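# Tuck chair under desk and park cart in bay

## Task

Shove the office chair fully beneath the desk so that it rests upright with every wheel on the floor. Move the utility cart into the yellow taped bay so that each of its four wheels sits inside the tape line and none touches it. The desk must stay roughly where it started, with its load still on top and nothing overhanging its edges. The robot must not tip over or finish leaning, or the task fails. At the end, release whatever is held and back the robot away.

## Robot and tools

Robot: TidyBot++, one mobile base (0.54 m long, 0.50 m wide, 0.38 m tall) on four driven casters, carrying a single seven-joint arm with a two-finger gripper. The shoulder sits 0.12 m ahead of the base centre at 0.68 m height. Link lengths: upper arm 0.42 m, forearm 0.31 m, hand 0.31 m to the reported hand point. Cameras: base_camera and wrist_camera (the latter looks along the hand). The arm begins folded, hand down, poking up to 0.08 m past the base front with the elbow up to 1.15 m high. Objects may occasionally get a short tug or push from outside.

Frames: base frame has its origin on the floor below the base centre, x forward, y left, z up, in metres. Odometry frame equals the base frame at the start; base_odometry counts wheel rotation only, so slip reads as travel, and it can drift a few cm and degrees over many moves. Heading is radians, left positive, -3.142 to 3.142. base_tilt is in degrees, positive when leaning forward or right, with about 1 degree of fixed error.

move: one action per call. Keys: base, joints, target, speeds, plus cameras and blocking. base is an object of relative offsets from where the base currently is: translate_m (metres, forward +, -2 to 2), strafe_m (metres, left +, -2 to 2), rotate_rad (radians, counter-clockwise from above +, -6.3 to 6.3). Translate and strafe are measured along the base axes at command start and the base goes straight there. joints is an object of absolute targets by name: joint_1_rad to joint_7_rad in radians and gripper_pos from 0 (open) to 1 (closed). Ranges: joint_2_rad -2.249 to 2.249, joint_4_rad -2.579 to 2.579, joint_6_rad -2.099 to 2.099; joints 1, 3, 5, 7 take any angle but move the short way, so send steps under half a turn. joint_1_rad positive turns the arm clockwise seen from above, opposite to heading. target is a single list of seven numbers [x, y, z, qw, qx, qy, qz], an absolute hand pose in the base frame (metres, then unit quaternion), the same form as the hand_pose line. With target, joints may only carry gripper_pos. speeds caps this action only: translate_m and strafe_m 0.05 to 0.5 m/s (give one value only if both are used), rotate_rad 0.1 to 1.57 rad/s. blocking true or omitted returns after everything rests; false returns in about 0.5 s while motion continues. cameras: list of base_camera, wrist_camera or all; [] gives none. Unknown keys make a call invalid; out-of-range values get it refused, and a refusal or an unrequested stop cancels the rest of that reply's move, wait and finished_scene calls.

wait: seconds from 0 to 10, optional cameras; returns state and images, early if all motions have settled. stop: brakes all running motions, optional cameras. zoom_image: camera (base_camera or wrist_camera) and region [x0, y0, x1, y1] in pixels from the top-left, at most 504 by 504. finished_scene: scene, the current scene's number; it is final, and the goal must hold with the robot gone.

Result lines: move reads done, or the worst status. base_status, joint_status, hand_status give done, moving, off_target (rested away from target, may still be pushing), contact_stop, time_out (base moves end after 14 s), not_followed, torque_fault, or limit_stop_at_motor_heat. "joint command not followed" or "pose unreachable" means a safety check held back arm targets; "cause:" explains self-collision. hand_pose is the midpoint between finger pads; its z axis runs along the fingers, fingers open along its y. hand_target is where the joint targets would put the hand. motor_effort is percent of maximum torque, peak in brackets, noisy. on_its_own lists uncommanded behaviour. "ARM HIT" means a hard hit on the base or arm itself. MOTOR HOT appears at 60 °C; an OVER-TEMPERATURE FAULT at 75 °C lets the arm sag for 30 to 60 s. Done tolerances: about 0.039 rad for joints 1 to 4, 0.095 for 5 to 7, 0.03 for the gripper, 10 mm and 2 degrees for the hand.

Practical points: hand targets usually land within about 3 cm; correct by adding (wanted minus measured) to the last target. To keep the hand still, resend hand_target, not hand_pose. Loads make the arm sag; never command a held joint to its current reading. Gripper gap is roughly 85 x (1 - gripper_pos) mm; closed fingertips reach 20 mm past the hand point; at 1 the fingers keep squeezing with 100 to 150 N. A hand pointing down reaches at most about 0.94 m high, only near the base.

Avoid: dropping things, releasing moving parts, slams, ramming, crushing grips on parts still resting on something, and twisting or heavy swings on the gripper. The arm neither slows for nor avoids obstacles and no check keeps it off the base. Driving while the arm is caught above about 0.6 m, sideways pushes on a raised hand, or reaching far out over nearby furniture can tip the robot; pulling the arm in or backing off rights it. A blocked base keeps shoving until timeout. Joint torque limits: 104.5 N m for joints 1 to 4, 51.3 N m for 5 to 7; exceeding one freezes the arm and gripper for 10 s. Stretched arms, held loads and unreachable poses heat the motors.

Each tool is called after ">>>" as name([rows], argument=value, ...), one row to a line, values as JSON.

## Session

>>> move()

Scene clock: 0.00 s.
base_odometry: x=+0.000 y=+0.000 heading=+0.000
base_tilt: forward=+0.0 right=+0.4
base_status: not commanded
joint_positions: joint_1_rad=-0.022 joint_2_rad=-0.371 joint_3_rad=+3.115 joint_4_rad=-2.533 joint_5_rad=-0.008 joint_6_rad=-0.857 joint_7_rad=+1.523 gripper_pos=+0.000
joint_status: not commanded
motor_effort: joint_1_rad=+0 joint_2_rad=-1 joint_3_rad=+0 joint_4_rad=+15 joint_5_rad=+0 joint_6_rad=+2 joint_7_rad=+0
hand_pose: x=+0.2647 y=+0.0092 z=+0.5894 quat_wxyz=(-0.001, +0.998, -0.003, +0.061) (m; base frame)
hand_target: x=+0.2639 y=+0.0091 z=+0.5889 quat_wxyz=(-0.001, +0.998, -0.003, +0.060) (m; base frame)
hand_status: not commanded
pictures: base_camera, wrist_camera
Images, in order (width x height): base_camera 644x364, wrist_camera 644x476.

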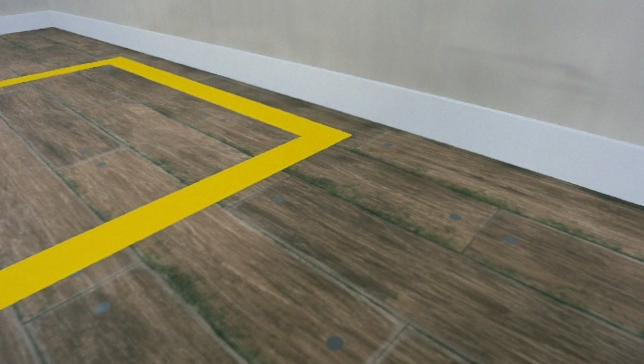

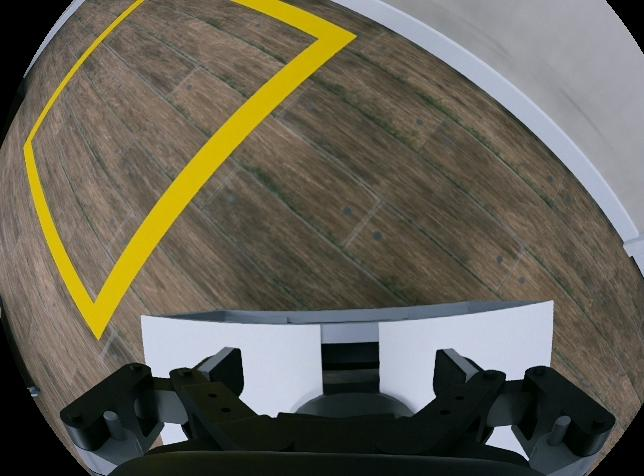

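>>> move(joints={"joint_6_rad":0.3})

>>> move(base={"rotate_rad":1.2})

>>> move(base={"rotate_rad":1.2})

>>> move(base={"rotate_rad":1.2})

>>> move(base={"rotate_rad":1.2})

Scene clock: 5.53 s.
move: done
base_odometry: x=+0.000 y=+0.000 heading=+0.000
base_tilt: forward=+0.1 right=+0.5
base_status: not commanded
joint_positions: joint_1_rad=-0.022 joint_2_rad=-0.371 joint_3_rad=+3.115 joint_4_rad=-2.530 joint_5_rad=-0.008 joint_6_rad=+0.231 joint_7_rad=+1.523 gripper_pos=+0.000
joint_status: all done
motor_effort: joint_1_rad=+0(1) joint_2_rad=-6(6) joint_3_rad=+0(1) joint_4_rad=+18(19) joint_5_rad=+1(1) joint_6_rad=+9(9) joint_7_rad=+0(1)
hand_pose: x=+0.5190 y=+0.0205 z=+0.7905 quat_wxyz=(-0.024, +0.822, -0.001, +0.570) (m; base frame)
hand_target: x=+0.5243 y=+0.0208 z=+0.8077 quat_wxyz=(-0.026, +0.803, -0.001, +0.595) (m; base frame)
hand_status: not commanded
pictures: base_camera, wrist_camera
Images, in order (width x height): base_camera 644x364, wrist_camera 644x476.

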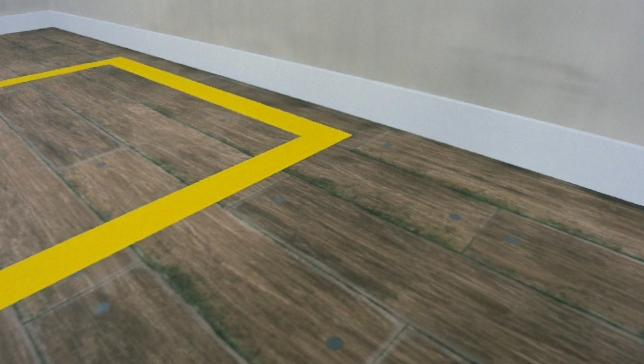

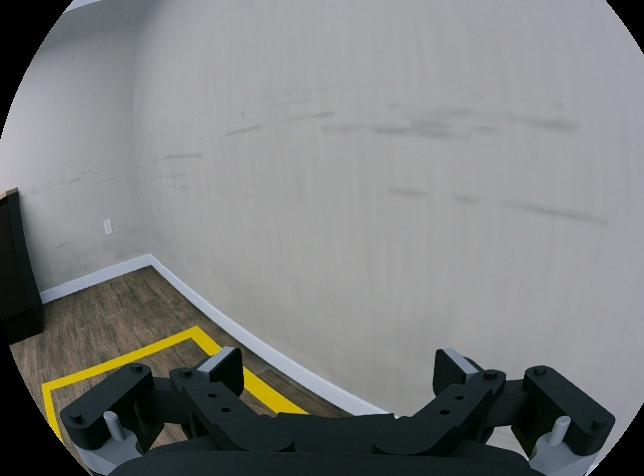

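Scene clock: 7.57 s.
move: done
base_odometry: x=+0.000 y=+0.000 heading=+1.199
base_tilt: forward=+0.1 right=+0.4
base_status: done
joint_positions: joint_1_rad=-0.022 joint_2_rad=-0.371 joint_3_rad=+3.115 joint_4_rad=-2.530 joint_5_rad=-0.008 joint_6_rad=+0.232 joint_7_rad=+1.523 gripper_pos=+0.000
joint_status: not commanded
motor_effort: joint_1_rad=+0(1) joint_2_rad=-6(7) joint_3_rad=+1(2) joint_4_rad=+17(19) joint_5_rad=+0(1) joint_6_rad=+9(9) joint_7_rad=+0(1)
hand_pose: x=+0.5191 y=+0.0208 z=+0.7909 quat_wxyz=(-0.025, +0.821, -0.001, +0.570) (m; base frame)
hand_target: x=+0.5243 y=+0.0208 z=+0.8077 quat_wxyz=(-0.026, +0.803, -0.001, +0.595) (m; base frame)
hand_status: not commanded
pictures: base_camera, wrist_camera
Images, in order (width x height): base_camera 644x364, wrist_camera 644x476.

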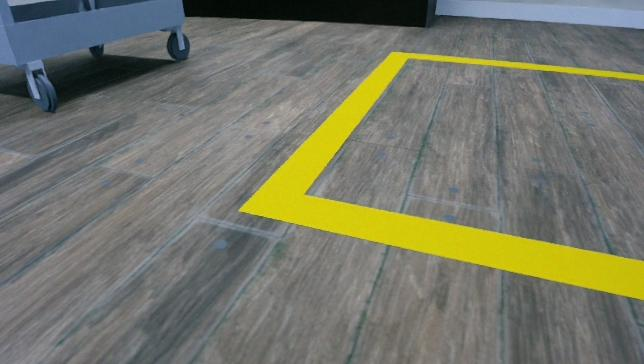

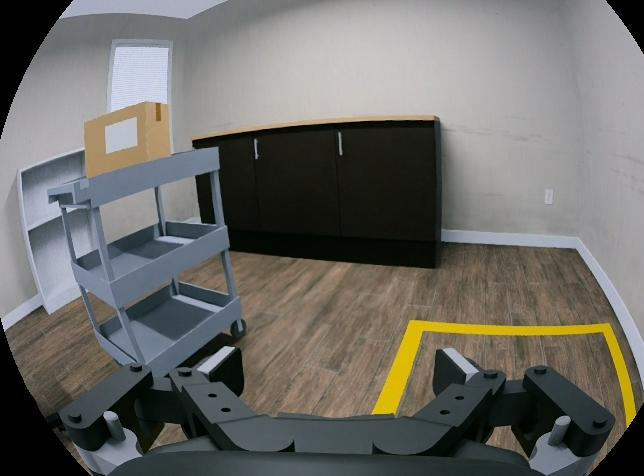

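Scene clock: 9.60 s.
move: done
base_odometry: x=+0.000 y=+0.000 heading=+2.398
base_tilt: forward=+0.0 right=+0.5
base_status: done
joint_positions: joint_1_rad=-0.022 joint_2_rad=-0.371 joint_3_rad=+3.114 joint_4_rad=-2.530 joint_5_rad=-0.008 joint_6_rad=+0.233 joint_7_rad=+1.523 gripper_pos=+0.000
joint_status: not commanded
motor_effort: joint_1_rad=-1(1) joint_2_rad=-6(7) joint_3_rad=+0(2) joint_4_rad=+17(18) joint_5_rad=+0(1) joint_6_rad=+9(9) joint_7_rad=+0(1)
hand_pose: x=+0.5192 y=+0.0209 z=+0.7910 quat_wxyz=(-0.025, +0.821, -0.001, +0.570) (m; base frame)
hand_target: x=+0.5243 y=+0.0208 z=+0.8077 quat_wxyz=(-0.026, +0.803, -0.001, +0.595) (m; base frame)
hand_status: not commanded
pictures: base_camera, wrist_camera
Images, in order (width x height): base_camera 644x364, wrist_camera 644x476.

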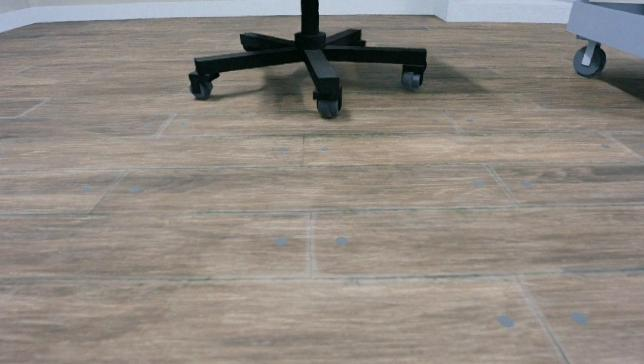

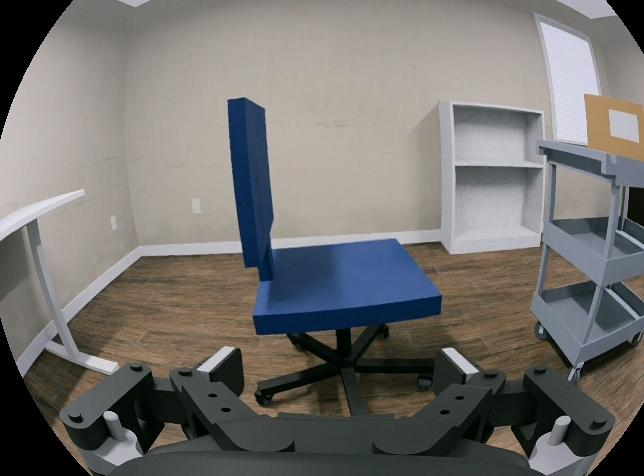

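Scene clock: 11.63 s.
move: done
base_odometry: x=+0.000 y=+0.000 heading=-2.686
base_tilt: forward=+0.0 right=+0.5
base_status: done
joint_positions: joint_1_rad=-0.022 joint_2_rad=-0.371 joint_3_rad=+3.114 joint_4_rad=-2.530 joint_5_rad=-0.008 joint_6_rad=+0.233 joint_7_rad=+1.523 gripper_pos=+0.000
joint_status: not commanded
motor_effort: joint_1_rad=+0(1) joint_2_rad=-6(7) joint_3_rad=+0(1) joint_4_rad=+19(19) joint_5_rad=+0(1) joint_6_rad=+9(9) joint_7_rad=+0(1)
hand_pose: x=+0.5192 y=+0.0210 z=+0.7911 quat_wxyz=(-0.025, +0.821, -0.001, +0.570) (m; base frame)
hand_target: x=+0.5243 y=+0.0208 z=+0.8077 quat_wxyz=(-0.026, +0.803, -0.001, +0.595) (m; base frame)
hand_status: not commanded
pictures: base_camera, wrist_camera
Images, in order (width x height): base_camera 644x364, wrist_camera 644x476.

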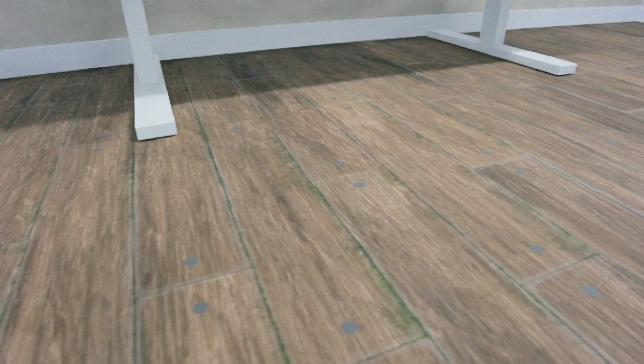

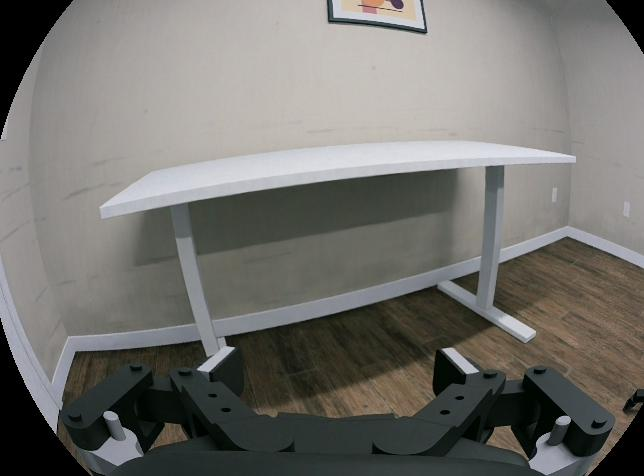

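Scene clock: 13.67 s.
move: done
base_odometry: x=+0.000 y=+0.000 heading=-1.486
base_tilt: forward=+0.0 right=+0.5
base_status: done
joint_positions: joint_1_rad=-0.022 joint_2_rad=-0.371 joint_3_rad=+3.114 joint_4_rad=-2.530 joint_5_rad=-0.008 joint_6_rad=+0.233 joint_7_rad=+1.523 gripper_pos=+0.000
joint_status: not commanded
motor_effort: joint_1_rad=+0(1) joint_2_rad=-6(7) joint_3_rad=+0(2) joint_4_rad=+18(19) joint_5_rad=+0(1) joint_6_rad=+9(9) joint_7_rad=+0(1)
hand_pose: x=+0.5192 y=+0.0211 z=+0.7911 quat_wxyz=(-0.025, +0.821, -0.001, +0.571) (m; base frame)
hand_target: x=+0.5243 y=+0.0208 z=+0.8077 quat_wxyz=(-0.026, +0.803, -0.001, +0.595) (m; base frame)
hand_status: not commanded
pictures: base_camera, wrist_camera
Images, in order (width x height): base_camera 644x364, wrist_camera 644x476.

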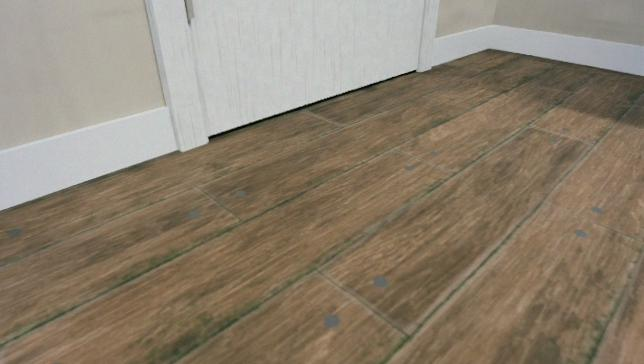

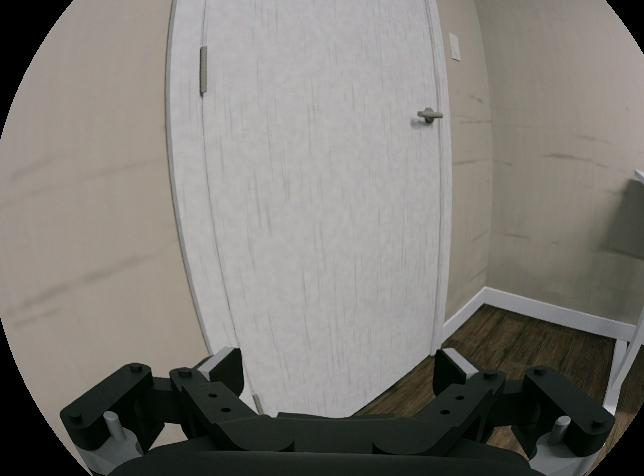

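>>> move(base={"rotate_rad":-2.4}, cameras=[])

>>> move(base={"translate_m":0.3,"strafe_m":0.15})

Scene clock: 26.63 s.
move: done
base_odometry: x=+0.000 y=+0.000 heading=+2.398
base_tilt: forward=+0.0 right=+0.5
base_status: done
joint_positions: joint_1_rad=-0.023 joint_2_rad=-0.371 joint_3_rad=+3.114 joint_4_rad=-2.530 joint_5_rad=-0.008 joint_6_rad=+0.234 joint_7_rad=+1.523 gripper_pos=+0.000
joint_status: not commanded
motor_effort: joint_1_rad=+0(2) joint_2_rad=-6(7) joint_3_rad=+0(2) joint_4_rad=+17(19) joint_5_rad=+0(1) joint_6_rad=+9(9) joint_7_rad=+0(1)
hand_pose: x=+0.5192 y=+0.0214 z=+0.7912 quat_wxyz=(-0.025, +0.821, +0.000, +0.571) (m; base frame)
hand_target: x=+0.5243 y=+0.0208 z=+0.8077 quat_wxyz=(-0.026, +0.803, -0.001, +0.595) (m; base frame)
hand_status: not commanded
pictures: none
No camera images: "cameras" was empty.

Scene clock: 28.60 s.
move: done
base_odometry: x=-0.322 y=+0.093 heading=+2.397
base_tilt: forward=+0.1 right=+0.5
base_status: done
joint_positions: joint_1_rad=-0.023 joint_2_rad=-0.369 joint_3_rad=+3.114 joint_4_rad=-2.530 joint_5_rad=-0.008 joint_6_rad=+0.235 joint_7_rad=+1.523 gripper_pos=+0.000
joint_status: not commanded
motor_effort: joint_1_rad=+0(1) joint_2_rad=-6(9) joint_3_rad=+0(1) joint_4_rad=+18(19) joint_5_rad=+0(1) joint_6_rad=+9(10) joint_7_rad=-1(1)
hand_pose: x=+0.5195 y=+0.0214 z=+0.7909 quat_wxyz=(-0.025, +0.821, +0.000, +0.571) (m; base frame)
hand_target: x=+0.5243 y=+0.0208 z=+0.8077 quat_wxyz=(-0.026, +0.803, -0.001, +0.595) (m; base frame)
hand_status: not commanded
pictures: base_camera, wrist_camera
Images, in order (width x height): base_camera 644x364, wrist_camera 644x476.

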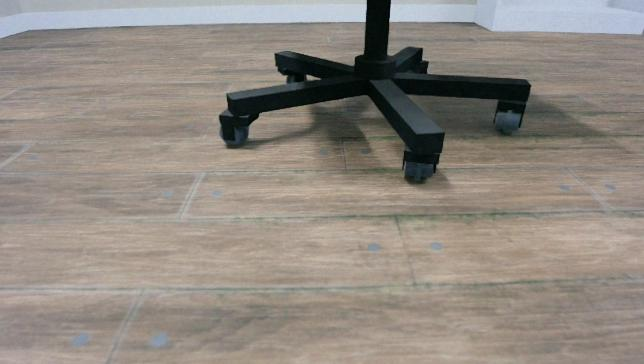

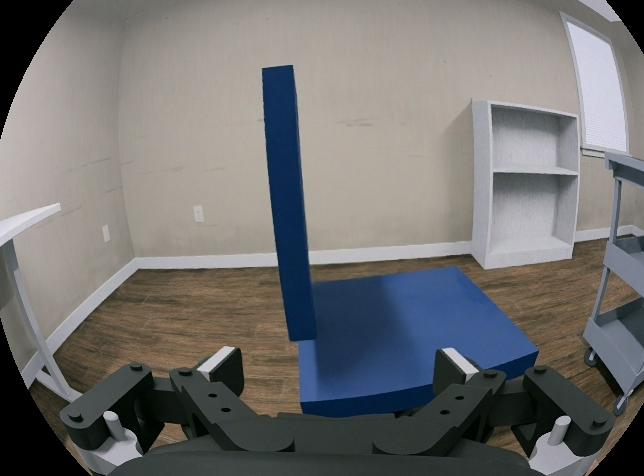

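>>> move(joints={"joint_6_rad":0.64,"joint_1_rad":0.0,"joint_7_rad":1.57}, base={"strafe_m":0.1,"translate_m":0.15})

Scene clock: 35.37 s.
move: done
base_odometry: x=-0.501 y=+0.121 heading=+2.397
base_tilt: forward=+0.1 right=+0.4
base_status: done
joint_positions: joint_1_rad=-0.009 joint_2_rad=-0.368 joint_3_rad=+3.114 joint_4_rad=-2.526 joint_5_rad=-0.008 joint_6_rad=+0.576 joint_7_rad=+1.545 gripper_pos=+0.000
joint_status: all done
motor_effort: joint_1_rad=+0(1) joint_2_rad=-6(9) joint_3_rad=+0(2) joint_4_rad=+19(21) joint_5_rad=+0(1) joint_6_rad=+9(12) joint_7_rad=+0(1)
hand_pose: x=+0.5400 y=+0.0169 z=+0.8962 quat_wxyz=(-0.018, +0.711, +0.003, +0.703) (m; base frame)
hand_target: x=+0.5377 y=+0.0124 z=+0.9122 quat_wxyz=(-0.007, +0.691, +0.008, +0.723) (m; base frame)
hand_status: not commanded
pictures: base_camera, wrist_camera
Images, in order (width x height): base_camera 644x364, wrist_camera 644x476.

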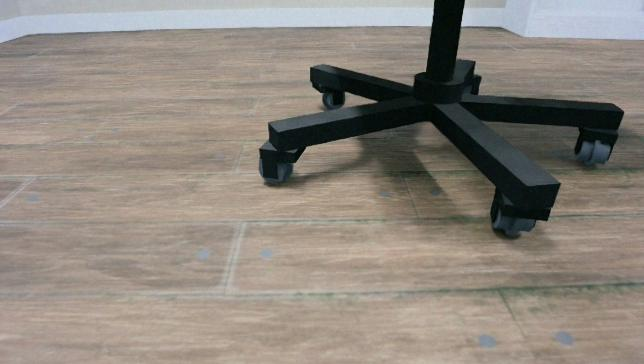

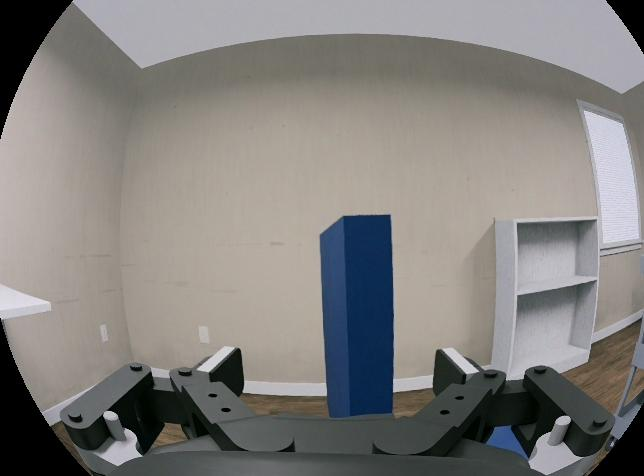

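>>> move(target=[0.54, 0.0, 0.83, 0, 0.707, 0, 0.707], base={"strafe_m":-0.015})

>>> move(base={"translate_m":0.12})

Scene clock: 42.77 s.
move: off_target
base_odometry: x=-0.491 y=+0.132 heading=+2.397
base_tilt: forward=+0.0 right=+0.5
base_status: done
joint_positions: joint_1_rad=-0.008 joint_2_rad=-0.137 joint_3_rad=+3.137 joint_4_rad=-2.558 joint_5_rad=-0.008 joint_6_rad=+0.957 joint_7_rad=+1.545 gripper_pos=+0.000
joint_status: not commanded
motor_effort: joint_1_rad=+0(1) joint_2_rad=-12(13) joint_3_rad=+0(3) joint_4_rad=+16(19) joint_5_rad=+1(1) joint_6_rad=+10(10) joint_7_rad=+0(1)
hand_pose: x=+0.5783 y=+0.0053 z=+0.8955 quat_wxyz=(-0.013, +0.668, -0.008, +0.744) (m; base frame)
hand_target: x=+0.5739 y=-0.0004 z=+0.9011 quat_wxyz=(+0.001, +0.654, +0.000, +0.756) (m; base frame)
hand_status: off_target (0.076 m and 6.4 deg from the pose sent, 0.068 m and 2.3 deg at the start; a joint's target at an end of its range on 30 of 30 steps)
pictures: base_camera, wrist_camera
Images, in order (width x height): base_camera 644x364, wrist_camera 644x476.

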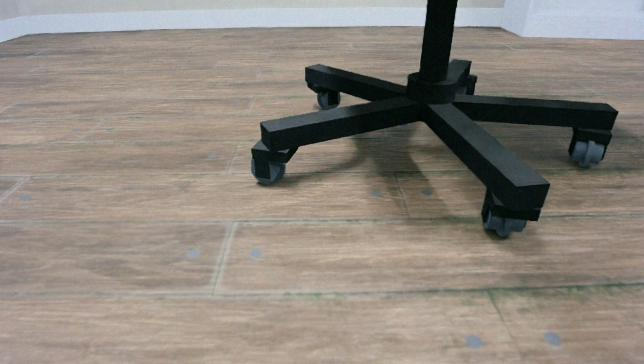

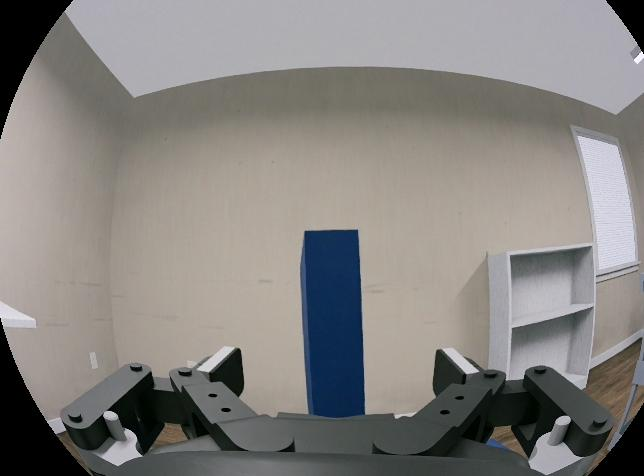

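Scene clock: 43.97 s.
move: done
base_odometry: x=-0.579 y=+0.214 heading=+2.397
base_tilt: forward=+0.0 right=+0.5
base_status: done
joint_positions: joint_1_rad=-0.008 joint_2_rad=-0.125 joint_3_rad=+3.137 joint_4_rad=-2.564 joint_5_rad=-0.008 joint_6_rad=+0.962 joint_7_rad=+1.545 gripper_pos=+0.000
joint_status: not commanded
motor_effort: joint_1_rad=+0(1) joint_2_rad=-12(15) joint_3_rad=+0(1) joint_4_rad=+15(17) joint_5_rad=+0(1) joint_6_rad=+10(10) joint_7_rad=+0(1)
hand_pose: x=+0.5796 y=+0.0051 z=+0.8886 quat_wxyz=(-0.013, +0.673, -0.008, +0.739) (m; base frame)
hand_target: x=+0.5739 y=-0.0004 z=+0.9011 quat_wxyz=(+0.001, +0.654, +0.000, +0.756) (m; base frame)
hand_status: not commanded
pictures: base_camera, wrist_camera
Images, in order (width x height): base_camera 644x364, wrist_camera 644x476.

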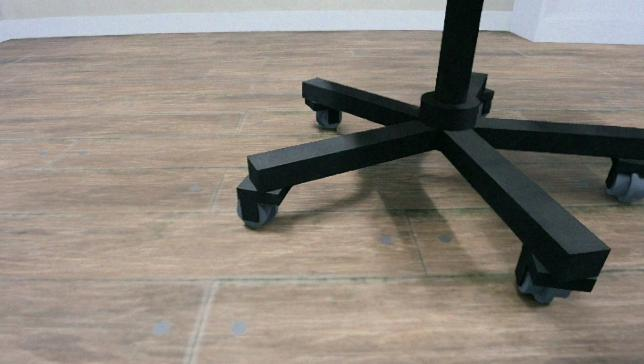

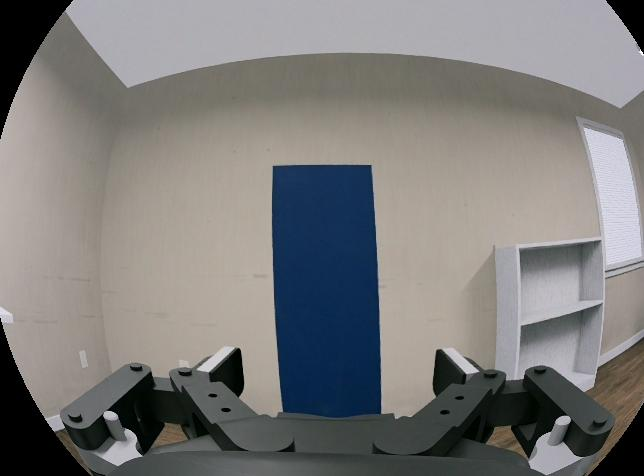

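>>> move(base={"translate_m":0.085})

>>> move(joints={"gripper_pos":1})

Scene clock: 48.87 s.
move: done
base_odometry: x=-0.641 y=+0.272 heading=+2.397
base_tilt: forward=+0.1 right=+0.4
base_status: done
joint_positions: joint_1_rad=-0.016 joint_2_rad=-0.130 joint_3_rad=+3.129 joint_4_rad=-2.575 joint_5_rad=+0.009 joint_6_rad=+0.972 joint_7_rad=+1.545 gripper_pos=+0.000
joint_status: not commanded
motor_effort: joint_1_rad=+3(6) joint_2_rad=-11(14) joint_3_rad=+4(7) joint_4_rad=+17(26) joint_5_rad=-3(5) joint_6_rad=+9(10) joint_7_rad=+0(1)
hand_pose: x=+0.5755 y=+0.0170 z=+0.8882 quat_wxyz=(-0.020, +0.672, +0.006, +0.740) (m; base frame)
hand_target: x=+0.5739 y=-0.0004 z=+0.9011 quat_wxyz=(+0.001, +0.654, +0.000, +0.756) (m; base frame)
hand_status: not commanded
pictures: base_camera, wrist_camera
Images, in order (width x height): base_camera 644x364, wrist_camera 644x476.

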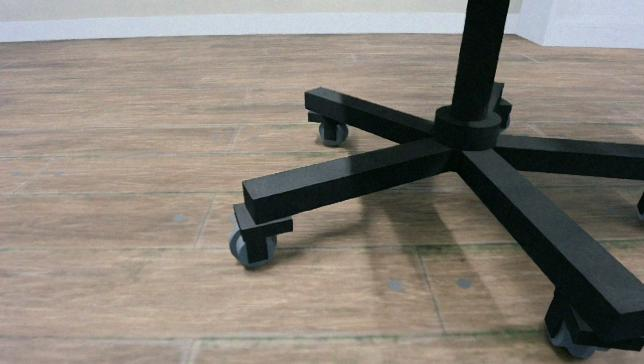

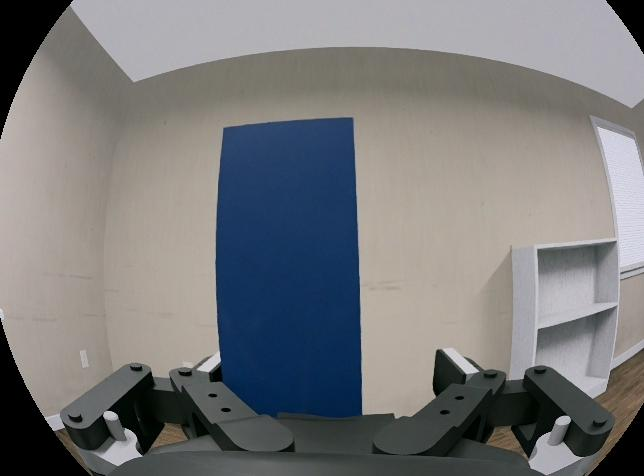

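Scene clock: 49.97 s.
move: off_target
base_odometry: x=-0.641 y=+0.272 heading=+2.397
base_tilt: forward=+0.0 right=+0.5
base_status: not commanded
joint_positions: joint_1_rad=-0.022 joint_2_rad=-0.131 joint_3_rad=+3.120 joint_4_rad=-2.576 joint_5_rad=+0.018 joint_6_rad=+0.973 joint_7_rad=+1.550 gripper_pos=+0.491
joint_status: gripper_pos off_target (ended at +0.491, target +1.000)
motor_effort: joint_1_rad=+5(7) joint_2_rad=-11(14) joint_3_rad=+6(8) joint_4_rad=+16(20) joint_5_rad=-7(7) joint_6_rad=+9(10) joint_7_rad=-1(2)
hand_pose: x=+0.5746 y=+0.0258 z=+0.8881 quat_wxyz=(-0.024, +0.671, +0.017, +0.740) (m; base frame)
hand_target: x=+0.5739 y=-0.0004 z=+0.9011 quat_wxyz=(+0.001, +0.654, +0.000, +0.756) (m; base frame)
hand_status: not commanded
pictures: base_camera, wrist_camera
Images, in order (width x height): base_camera 644x364, wrist_camera 644x476.

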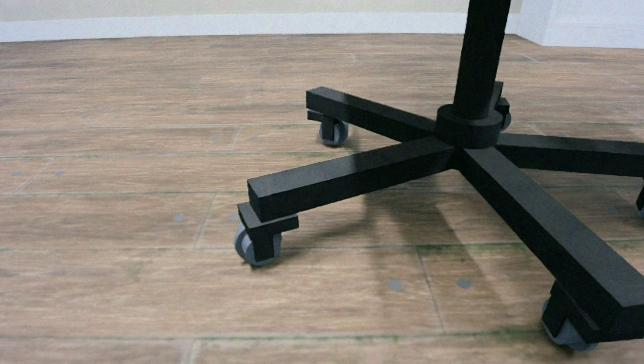

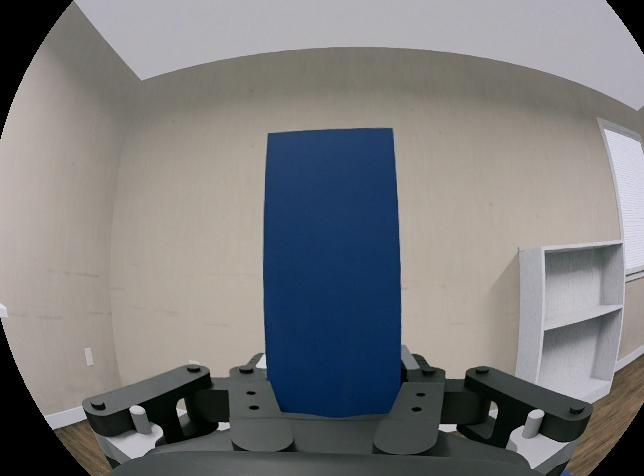

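>>> move(base={"translate_m":-0.195,"strafe_m":-0.491,"rotate_rad":0.785}, speeds={"translate_m":0.18,"rotate_rad":0.28})

>>> move(base={"translate_m":0.092,"strafe_m":-0.389,"rotate_rad":0.785}, speeds={"translate_m":0.14,"rotate_rad":0.28})

Scene clock: 71.40 s.
move: done
base_odometry: x=-0.165 y=+0.500 heading=-3.100
base_tilt: forward=+0.0 right=+0.5
base_status: done
joint_positions: joint_1_rad=-0.008 joint_2_rad=-0.122 joint_3_rad=+3.138 joint_4_rad=-2.570 joint_5_rad=+0.019 joint_6_rad=+0.974 joint_7_rad=+1.554 gripper_pos=+0.523
joint_status: not commanded
on_its_own: gripper_pos moved +0.032 toward your old target +1.000
motor_effort: joint_1_rad=+3(7) joint_2_rad=-13(17) joint_3_rad=+3(7) joint_4_rad=+15(17) joint_5_rad=-3(5) joint_6_rad=+10(12) joint_7_rad=+1(4)
hand_pose: x=+0.5785 y=+0.0119 z=+0.8879 quat_wxyz=(-0.012, +0.672, +0.008, +0.741) (m; base frame)
hand_target: x=+0.5739 y=-0.0004 z=+0.9011 quat_wxyz=(+0.001, +0.654, +0.000, +0.756) (m; base frame)
hand_status: not commanded
pictures: base_camera, wrist_camera
Images, in order (width x height): base_camera 644x364, wrist_camera 644x476.

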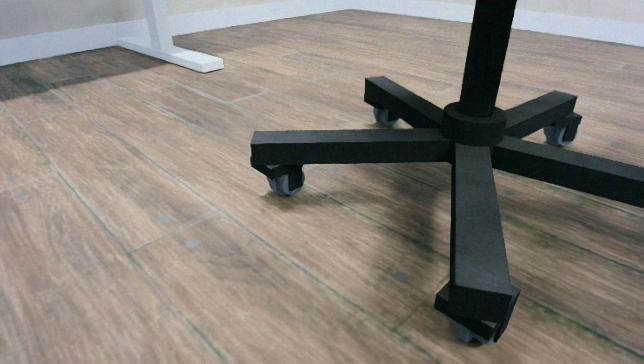

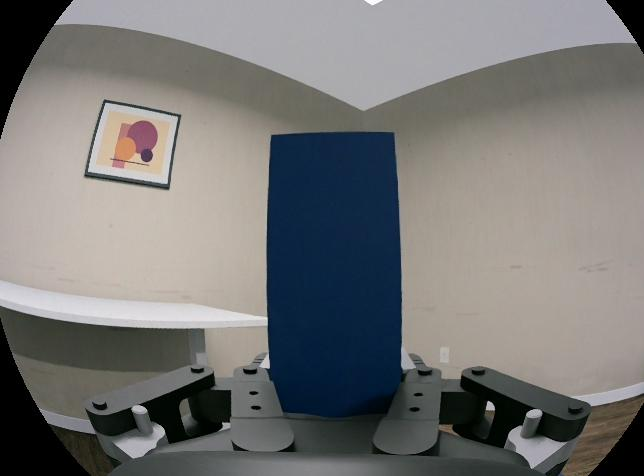

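Scene clock: 74.87 s.
move: done
base_odometry: x=-0.273 y=+0.885 heading=-2.315
base_tilt: forward=+0.1 right=+0.5
base_status: done
joint_positions: joint_1_rad=+0.027 joint_2_rad=-0.132 joint_3_rad=+3.179 joint_4_rad=-2.580 joint_5_rad=+0.003 joint_6_rad=+0.976 joint_7_rad=+1.569 gripper_pos=+0.532
joint_status: not commanded
motor_effort: joint_1_rad=-4(11) joint_2_rad=-13(14) joint_3_rad=-4(11) joint_4_rad=+13(21) joint_5_rad=+2(8) joint_6_rad=+9(11) joint_7_rad=-3(7)
hand_pose: x=+0.5741 y=-0.0282 z=+0.8880 quat_wxyz=(+0.021, +0.671, -0.023, +0.741) (m; base frame)
hand_target: x=+0.5739 y=-0.0004 z=+0.9011 quat_wxyz=(+0.001, +0.654, +0.000, +0.756) (m; base frame)
hand_status: not commanded
pictures: base_camera, wrist_camera
Images, in order (width x height): base_camera 644x364, wrist_camera 644x476.

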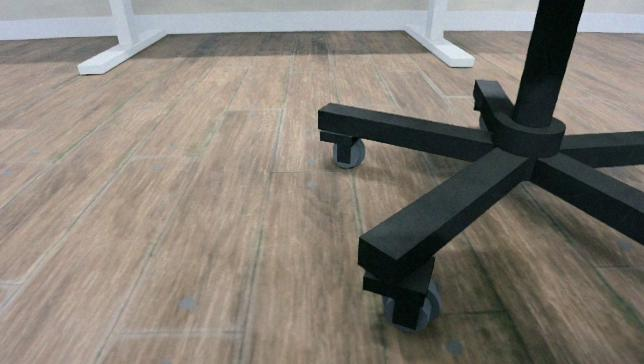

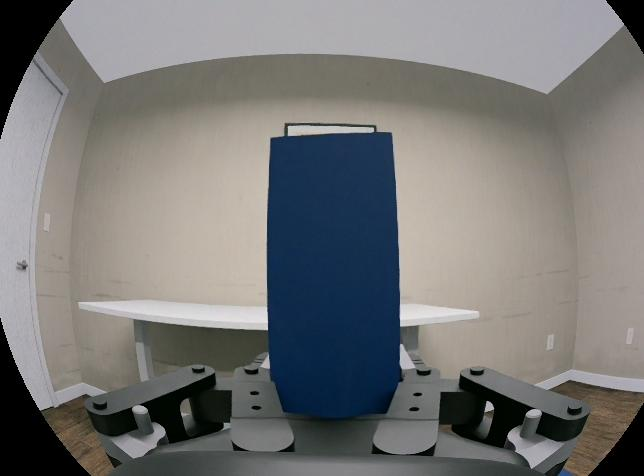

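>>> move(base={"translate_m":0.157,"strafe_m":-0.486,"rotate_rad":0.785}, speeds={"translate_m":0.18,"rotate_rad":0.28})

>>> move(base={"translate_m":0.297,"strafe_m":-0.707,"rotate_rad":0.785}, speeds={"translate_m":0.25,"rotate_rad":0.28})

Scene clock: 82.27 s.
move: done
base_odometry: x=-0.737 y=+1.099 heading=-1.529
base_tilt: forward=+0.0 right=+0.5
base_status: done
joint_positions: joint_1_rad=+0.035 joint_2_rad=-0.143 joint_3_rad=+3.187 joint_4_rad=-2.591 joint_5_rad=-0.013 joint_6_rad=+0.978 joint_7_rad=+1.576 gripper_pos=+0.532
joint_status: not commanded
motor_effort: joint_1_rad=-7(12) joint_2_rad=-11(14) joint_3_rad=-7(12) joint_4_rad=+15(21) joint_5_rad=+5(9) joint_6_rad=+9(11) joint_7_rad=-3(8)
hand_pose: x=+0.5686 y=-0.0394 z=+0.8881 quat_wxyz=(+0.030, +0.670, -0.034, +0.741) (m; base frame)
hand_target: x=+0.5739 y=-0.0004 z=+0.9011 quat_wxyz=(+0.001, +0.654, +0.000, +0.756) (m; base frame)
hand_status: not commanded
pictures: base_camera, wrist_camera
Images, in order (width x height): base_camera 644x364, wrist_camera 644x476.

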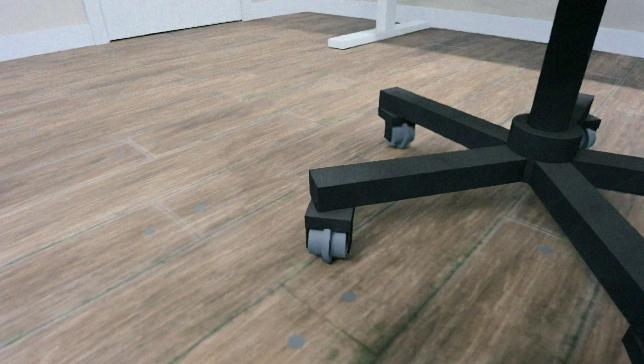

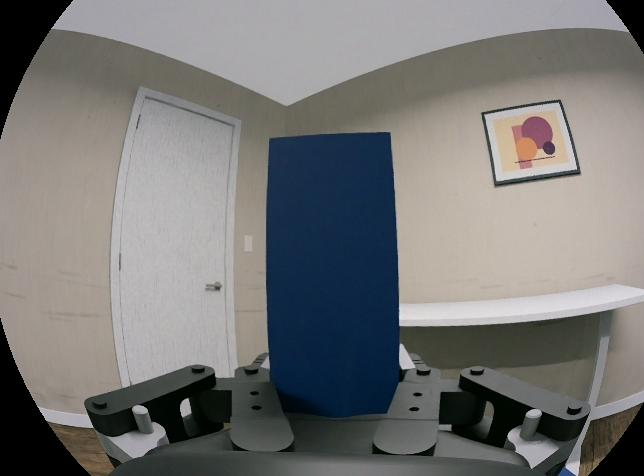

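Scene clock: 86.13 s.
move: done
base_odometry: x=-1.431 y=+0.773 heading=-0.743
base_tilt: forward=+0.0 right=+0.5
base_status: done
joint_positions: joint_1_rad=-0.030 joint_2_rad=-0.134 joint_3_rad=+3.113 joint_4_rad=-2.583 joint_5_rad=+0.030 joint_6_rad=+0.981 joint_7_rad=+1.574 gripper_pos=+0.550
joint_status: not commanded
motor_effort: joint_1_rad=+7(11) joint_2_rad=-13(15) joint_3_rad=+8(11) joint_4_rad=+15(22) joint_5_rad=-6(10) joint_6_rad=+9(11) joint_7_rad=+2(6)
hand_pose: x=+0.5715 y=+0.0363 z=+0.8887 quat_wxyz=(-0.021, +0.669, +0.037, +0.742) (m; base frame)
hand_target: x=+0.5739 y=-0.0004 z=+0.9011 quat_wxyz=(+0.001, +0.654, +0.000, +0.756) (m; base frame)
hand_status: not commanded
pictures: base_camera, wrist_camera
Images, in order (width x height): base_camera 644x364, wrist_camera 644x476.

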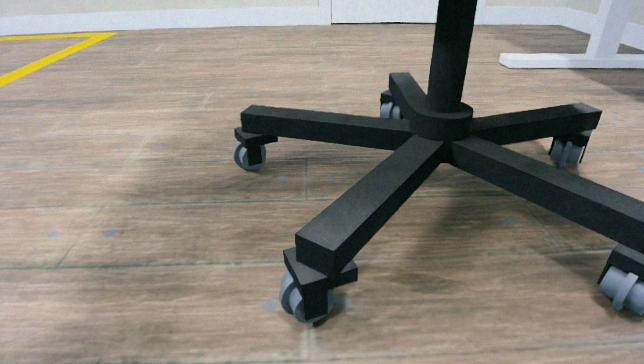

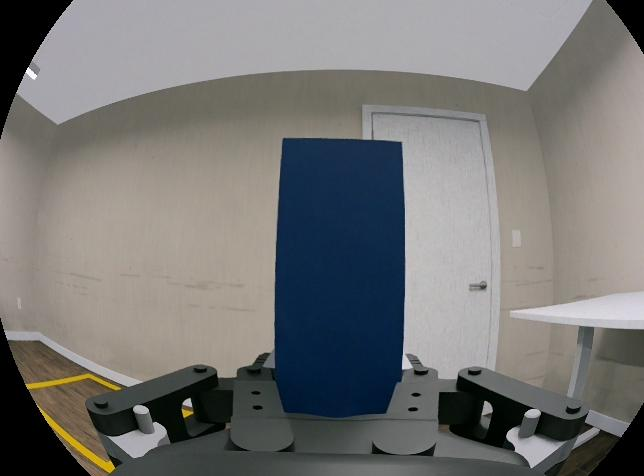

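>>> move(base={"strafe_m":-0.25}, speeds={"strafe_m":0.2})

>>> move(joints={"gripper_pos":0}, cameras=[])

>>> move(base={"translate_m":-0.3})

>>> move(base={"strafe_m":1.0}, cameras=[])

>>> move(base={"translate_m":1.2,"rotate_rad":-1.57}, joints={"joint_1_rad":0,"joint_2_rad":-0.37,"joint_3_rad":3.1416,"joint_4_rad":-2.53,"joint_5_rad":0,"joint_6_rad":0.3,"joint_7_rad":1.57})

Scene clock: 105.00 s.
move: done
base_odometry: x=-1.601 y=+0.588 heading=-0.743
base_tilt: forward=+0.1 right=+0.5
base_status: done
joint_positions: joint_1_rad=-0.008 joint_2_rad=-0.125 joint_3_rad=+3.139 joint_4_rad=-2.574 joint_5_rad=+0.054 joint_6_rad=+0.982 joint_7_rad=+1.561 gripper_pos=+0.554
joint_status: not commanded
motor_effort: joint_1_rad=+1(16) joint_2_rad=-15(16) joint_3_rad=+1(18) joint_4_rad=+14(18) joint_5_rad=-4(15) joint_6_rad=+11(12) joint_7_rad=-3(7)
hand_pose: x=+0.5763 y=+0.0203 z=+0.8891 quat_wxyz=(-0.011, +0.669, +0.027, +0.742) (m; base frame)
hand_target: x=+0.5739 y=-0.0004 z=+0.9011 quat_wxyz=(+0.001, +0.654, +0.000, +0.756) (m; base frame)
hand_status: not commanded
pictures: base_camera, wrist_camera
Images, in order (width x height): base_camera 644x364, wrist_camera 644x476.

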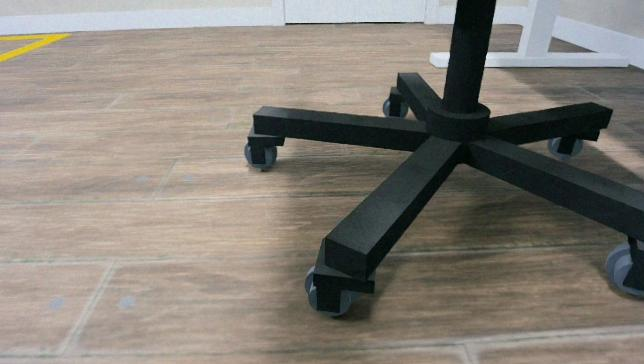

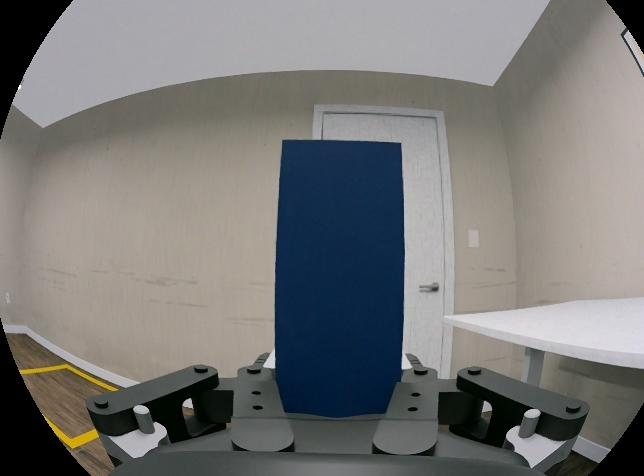

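Scene clock: 106.10 s.
move: done
base_odometry: x=-1.601 y=+0.588 heading=-0.743
base_tilt: forward=+0.1 right=+0.5
base_status: not commanded
joint_positions: joint_1_rad=-0.008 joint_2_rad=-0.126 joint_3_rad=+3.140 joint_4_rad=-2.574 joint_5_rad=+0.042 joint_6_rad=+0.982 joint_7_rad=+1.561 gripper_pos=+0.000
joint_status: all done
motor_effort: joint_1_rad=+0(1) joint_2_rad=-12(15) joint_3_rad=+0(1) joint_4_rad=+15(16) joint_5_rad=+0(4) joint_6_rad=+9(12) joint_7_rad=+0(3)
hand_pose: x=+0.5764 y=+0.0165 z=+0.8895 quat_wxyz=(-0.010, +0.669, +0.020, +0.743) (m; base frame)
hand_target: x=+0.5739 y=-0.0004 z=+0.9011 quat_wxyz=(+0.001, +0.654, +0.000, +0.756) (m; base frame)
hand_status: not commanded
pictures: none
No camera images: "cameras" was empty.

Scene clock: 107.80 s.
move: done
base_odometry: x=-1.822 y=+0.791 heading=-0.743
base_tilt: forward=+0.0 right=+0.5
base_status: done
joint_positions: joint_1_rad=-0.008 joint_2_rad=-0.132 joint_3_rad=+3.140 joint_4_rad=-2.575 joint_5_rad=+0.042 joint_6_rad=+0.982 joint_7_rad=+1.561 gripper_pos=+0.000
joint_status: not commanded
motor_effort: joint_1_rad=+0(1) joint_2_rad=-12(17) joint_3_rad=+0(1) joint_4_rad=+15(17) joint_5_rad=+0(1) joint_6_rad=+9(10) joint_7_rad=+0(1)
hand_pose: x=+0.5750 y=+0.0163 z=+0.8921 quat_wxyz=(-0.010, +0.667, +0.020, +0.745) (m; base frame)
hand_target: x=+0.5739 y=-0.0004 z=+0.9011 quat_wxyz=(+0.001, +0.654, +0.000, +0.756) (m; base frame)
hand_status: not commanded
pictures: base_camera, wrist_camera
Images, in order (width x height): base_camera 644x364, wrist_camera 644x476.

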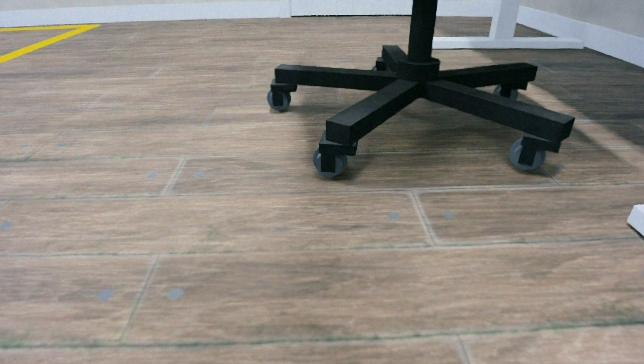

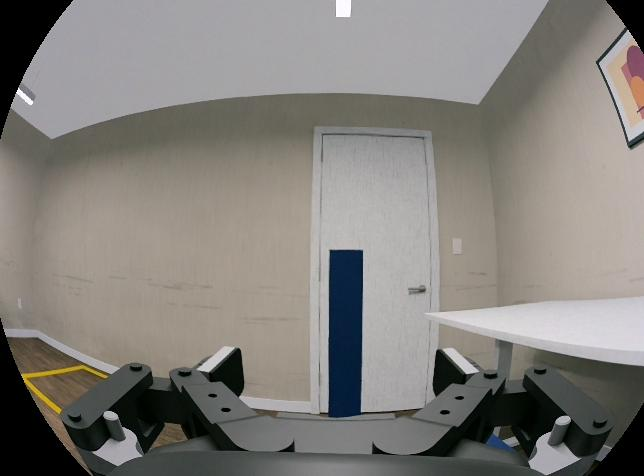

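Scene clock: 110.63 s.
move: done
base_odometry: x=-1.145 y=+1.528 heading=-0.742
base_tilt: forward=+0.1 right=+0.5
base_status: done
joint_positions: joint_1_rad=-0.006 joint_2_rad=-0.132 joint_3_rad=+3.144 joint_4_rad=-2.575 joint_5_rad=+0.041 joint_6_rad=+0.982 joint_7_rad=+1.561 gripper_pos=+0.000
joint_status: not commanded
motor_effort: joint_1_rad=+0(1) joint_2_rad=-12(13) joint_3_rad=+0(2) joint_4_rad=+15(16) joint_5_rad=+0(1) joint_6_rad=+9(10) joint_7_rad=+0(1)
hand_pose: x=+0.5751 y=+0.0133 z=+0.8921 quat_wxyz=(-0.008, +0.667, +0.018, +0.745) (m; base frame)
hand_target: x=+0.5739 y=-0.0004 z=+0.9011 quat_wxyz=(+0.001, +0.654, +0.000, +0.756) (m; base frame)
hand_status: not commanded
pictures: none
No camera images: "cameras" was empty.

Scene clock: 114.40 s.
move: done
base_odometry: x=-0.261 y=+0.717 heading=-2.313
base_tilt: forward=+0.0 right=+0.5
base_status: done
joint_positions: joint_1_rad=-0.005 joint_2_rad=-0.354 joint_3_rad=+3.140 joint_4_rad=-2.537 joint_5_rad=+0.038 joint_6_rad=+0.349 joint_7_rad=+1.561 gripper_pos=+0.000
joint_status: all done
motor_effort: joint_1_rad=+0(1) joint_2_rad=-7(12) joint_3_rad=+0(2) joint_4_rad=+19(19) joint_5_rad=+0(2) joint_6_rad=+9(11) joint_7_rad=+0(1)
hand_pose: x=+0.5309 y=+0.0082 z=+0.8147 quat_wxyz=(+0.001, +0.794, +0.017, +0.608) (m; base frame)
hand_target: x=+0.5266 y=+0.0013 z=+0.8106 quat_wxyz=(+0.000, +0.802, +0.000, +0.598) (m; base frame)
hand_status: not commanded
pictures: base_camera, wrist_camera
Images, in order (width x height): base_camera 644x364, wrist_camera 644x476.

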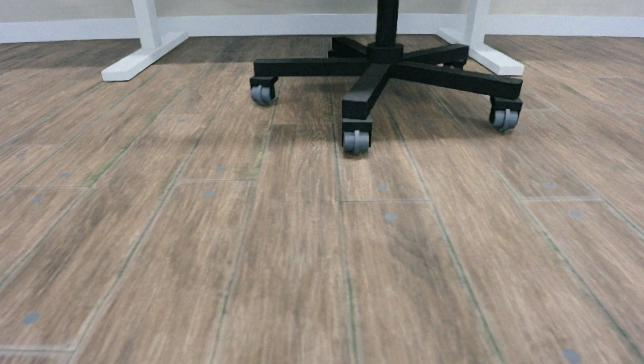

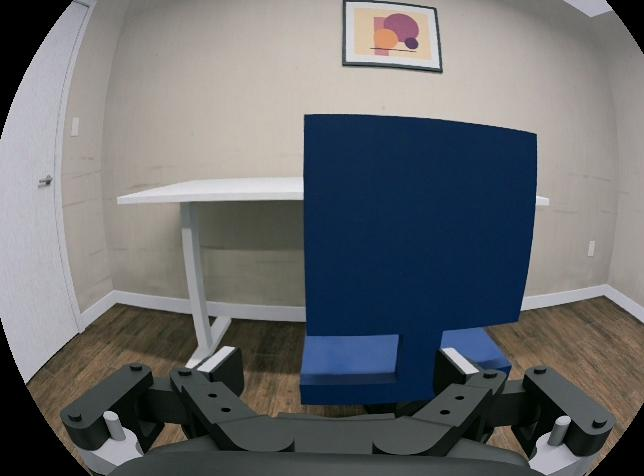

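>>> move(base={"strafe_m":-0.16}, cameras=[])

>>> move(base={"translate_m":0.4}, speeds={"translate_m":0.2})

Scene clock: 122.33 s.
move: done
base_odometry: x=-0.379 y=+0.825 heading=-2.313
base_tilt: forward=+0.1 right=+0.5
base_status: done
joint_positions: joint_1_rad=-0.005 joint_2_rad=-0.359 joint_3_rad=+3.142 joint_4_rad=-2.536 joint_5_rad=+0.037 joint_6_rad=+0.346 joint_7_rad=+1.561 gripper_pos=+0.000
joint_status: not commanded
motor_effort: joint_1_rad=+0(1) joint_2_rad=-6(8) joint_3_rad=+0(2) joint_4_rad=+18(19) joint_5_rad=+1(1) joint_6_rad=+10(10) joint_7_rad=+0(1)
hand_pose: x=+0.5303 y=+0.0073 z=+0.8164 quat_wxyz=(+0.001, +0.793, +0.016, +0.609) (m; base frame)
hand_target: x=+0.5266 y=+0.0013 z=+0.8106 quat_wxyz=(+0.000, +0.802, +0.000, +0.598) (m; base frame)
hand_status: not commanded
pictures: none
No camera images: "cameras" was empty.

Scene clock: 125.00 s.
move: done
base_odometry: x=-0.650 y=+0.530 heading=-2.313
base_tilt: forward=+0.0 right=+0.5
base_status: done
joint_positions: joint_1_rad=-0.005 joint_2_rad=-0.365 joint_3_rad=+3.142 joint_4_rad=-2.533 joint_5_rad=+0.037 joint_6_rad=+0.345 joint_7_rad=+1.561 gripper_pos=+0.000
joint_status: not commanded
motor_effort: joint_1_rad=+0(1) joint_2_rad=-6(10) joint_3_rad=+0(1) joint_4_rad=+18(19) joint_5_rad=+0(1) joint_6_rad=+9(10) joint_7_rad=+0(1)
hand_pose: x=+0.5301 y=+0.0073 z=+0.8203 quat_wxyz=(+0.001, +0.790, +0.016, +0.612) (m; base frame)
hand_target: x=+0.5266 y=+0.0013 z=+0.8106 quat_wxyz=(+0.000, +0.802, +0.000, +0.598) (m; base frame)
hand_status: not commanded
pictures: base_camera, wrist_camera
Images, in order (width x height): base_camera 644x364, wrist_camera 644x476.

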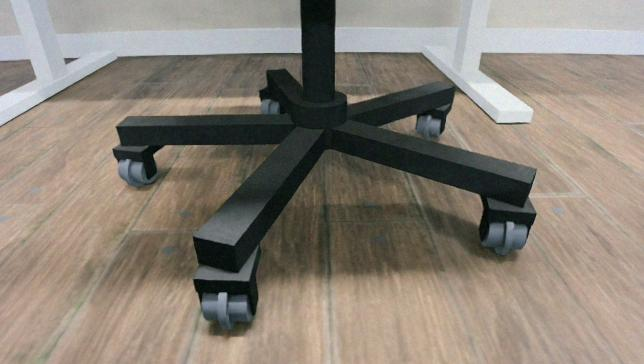

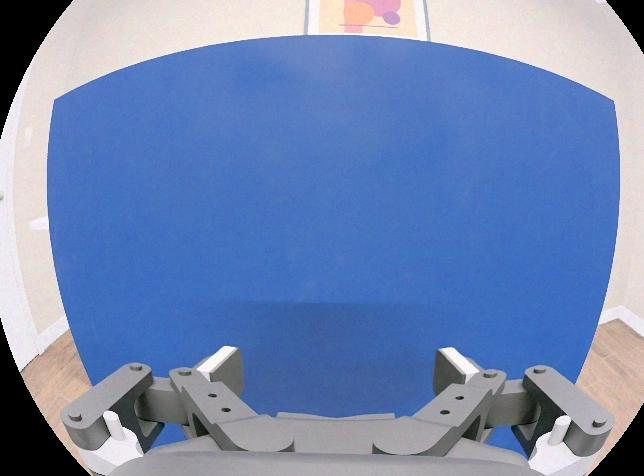

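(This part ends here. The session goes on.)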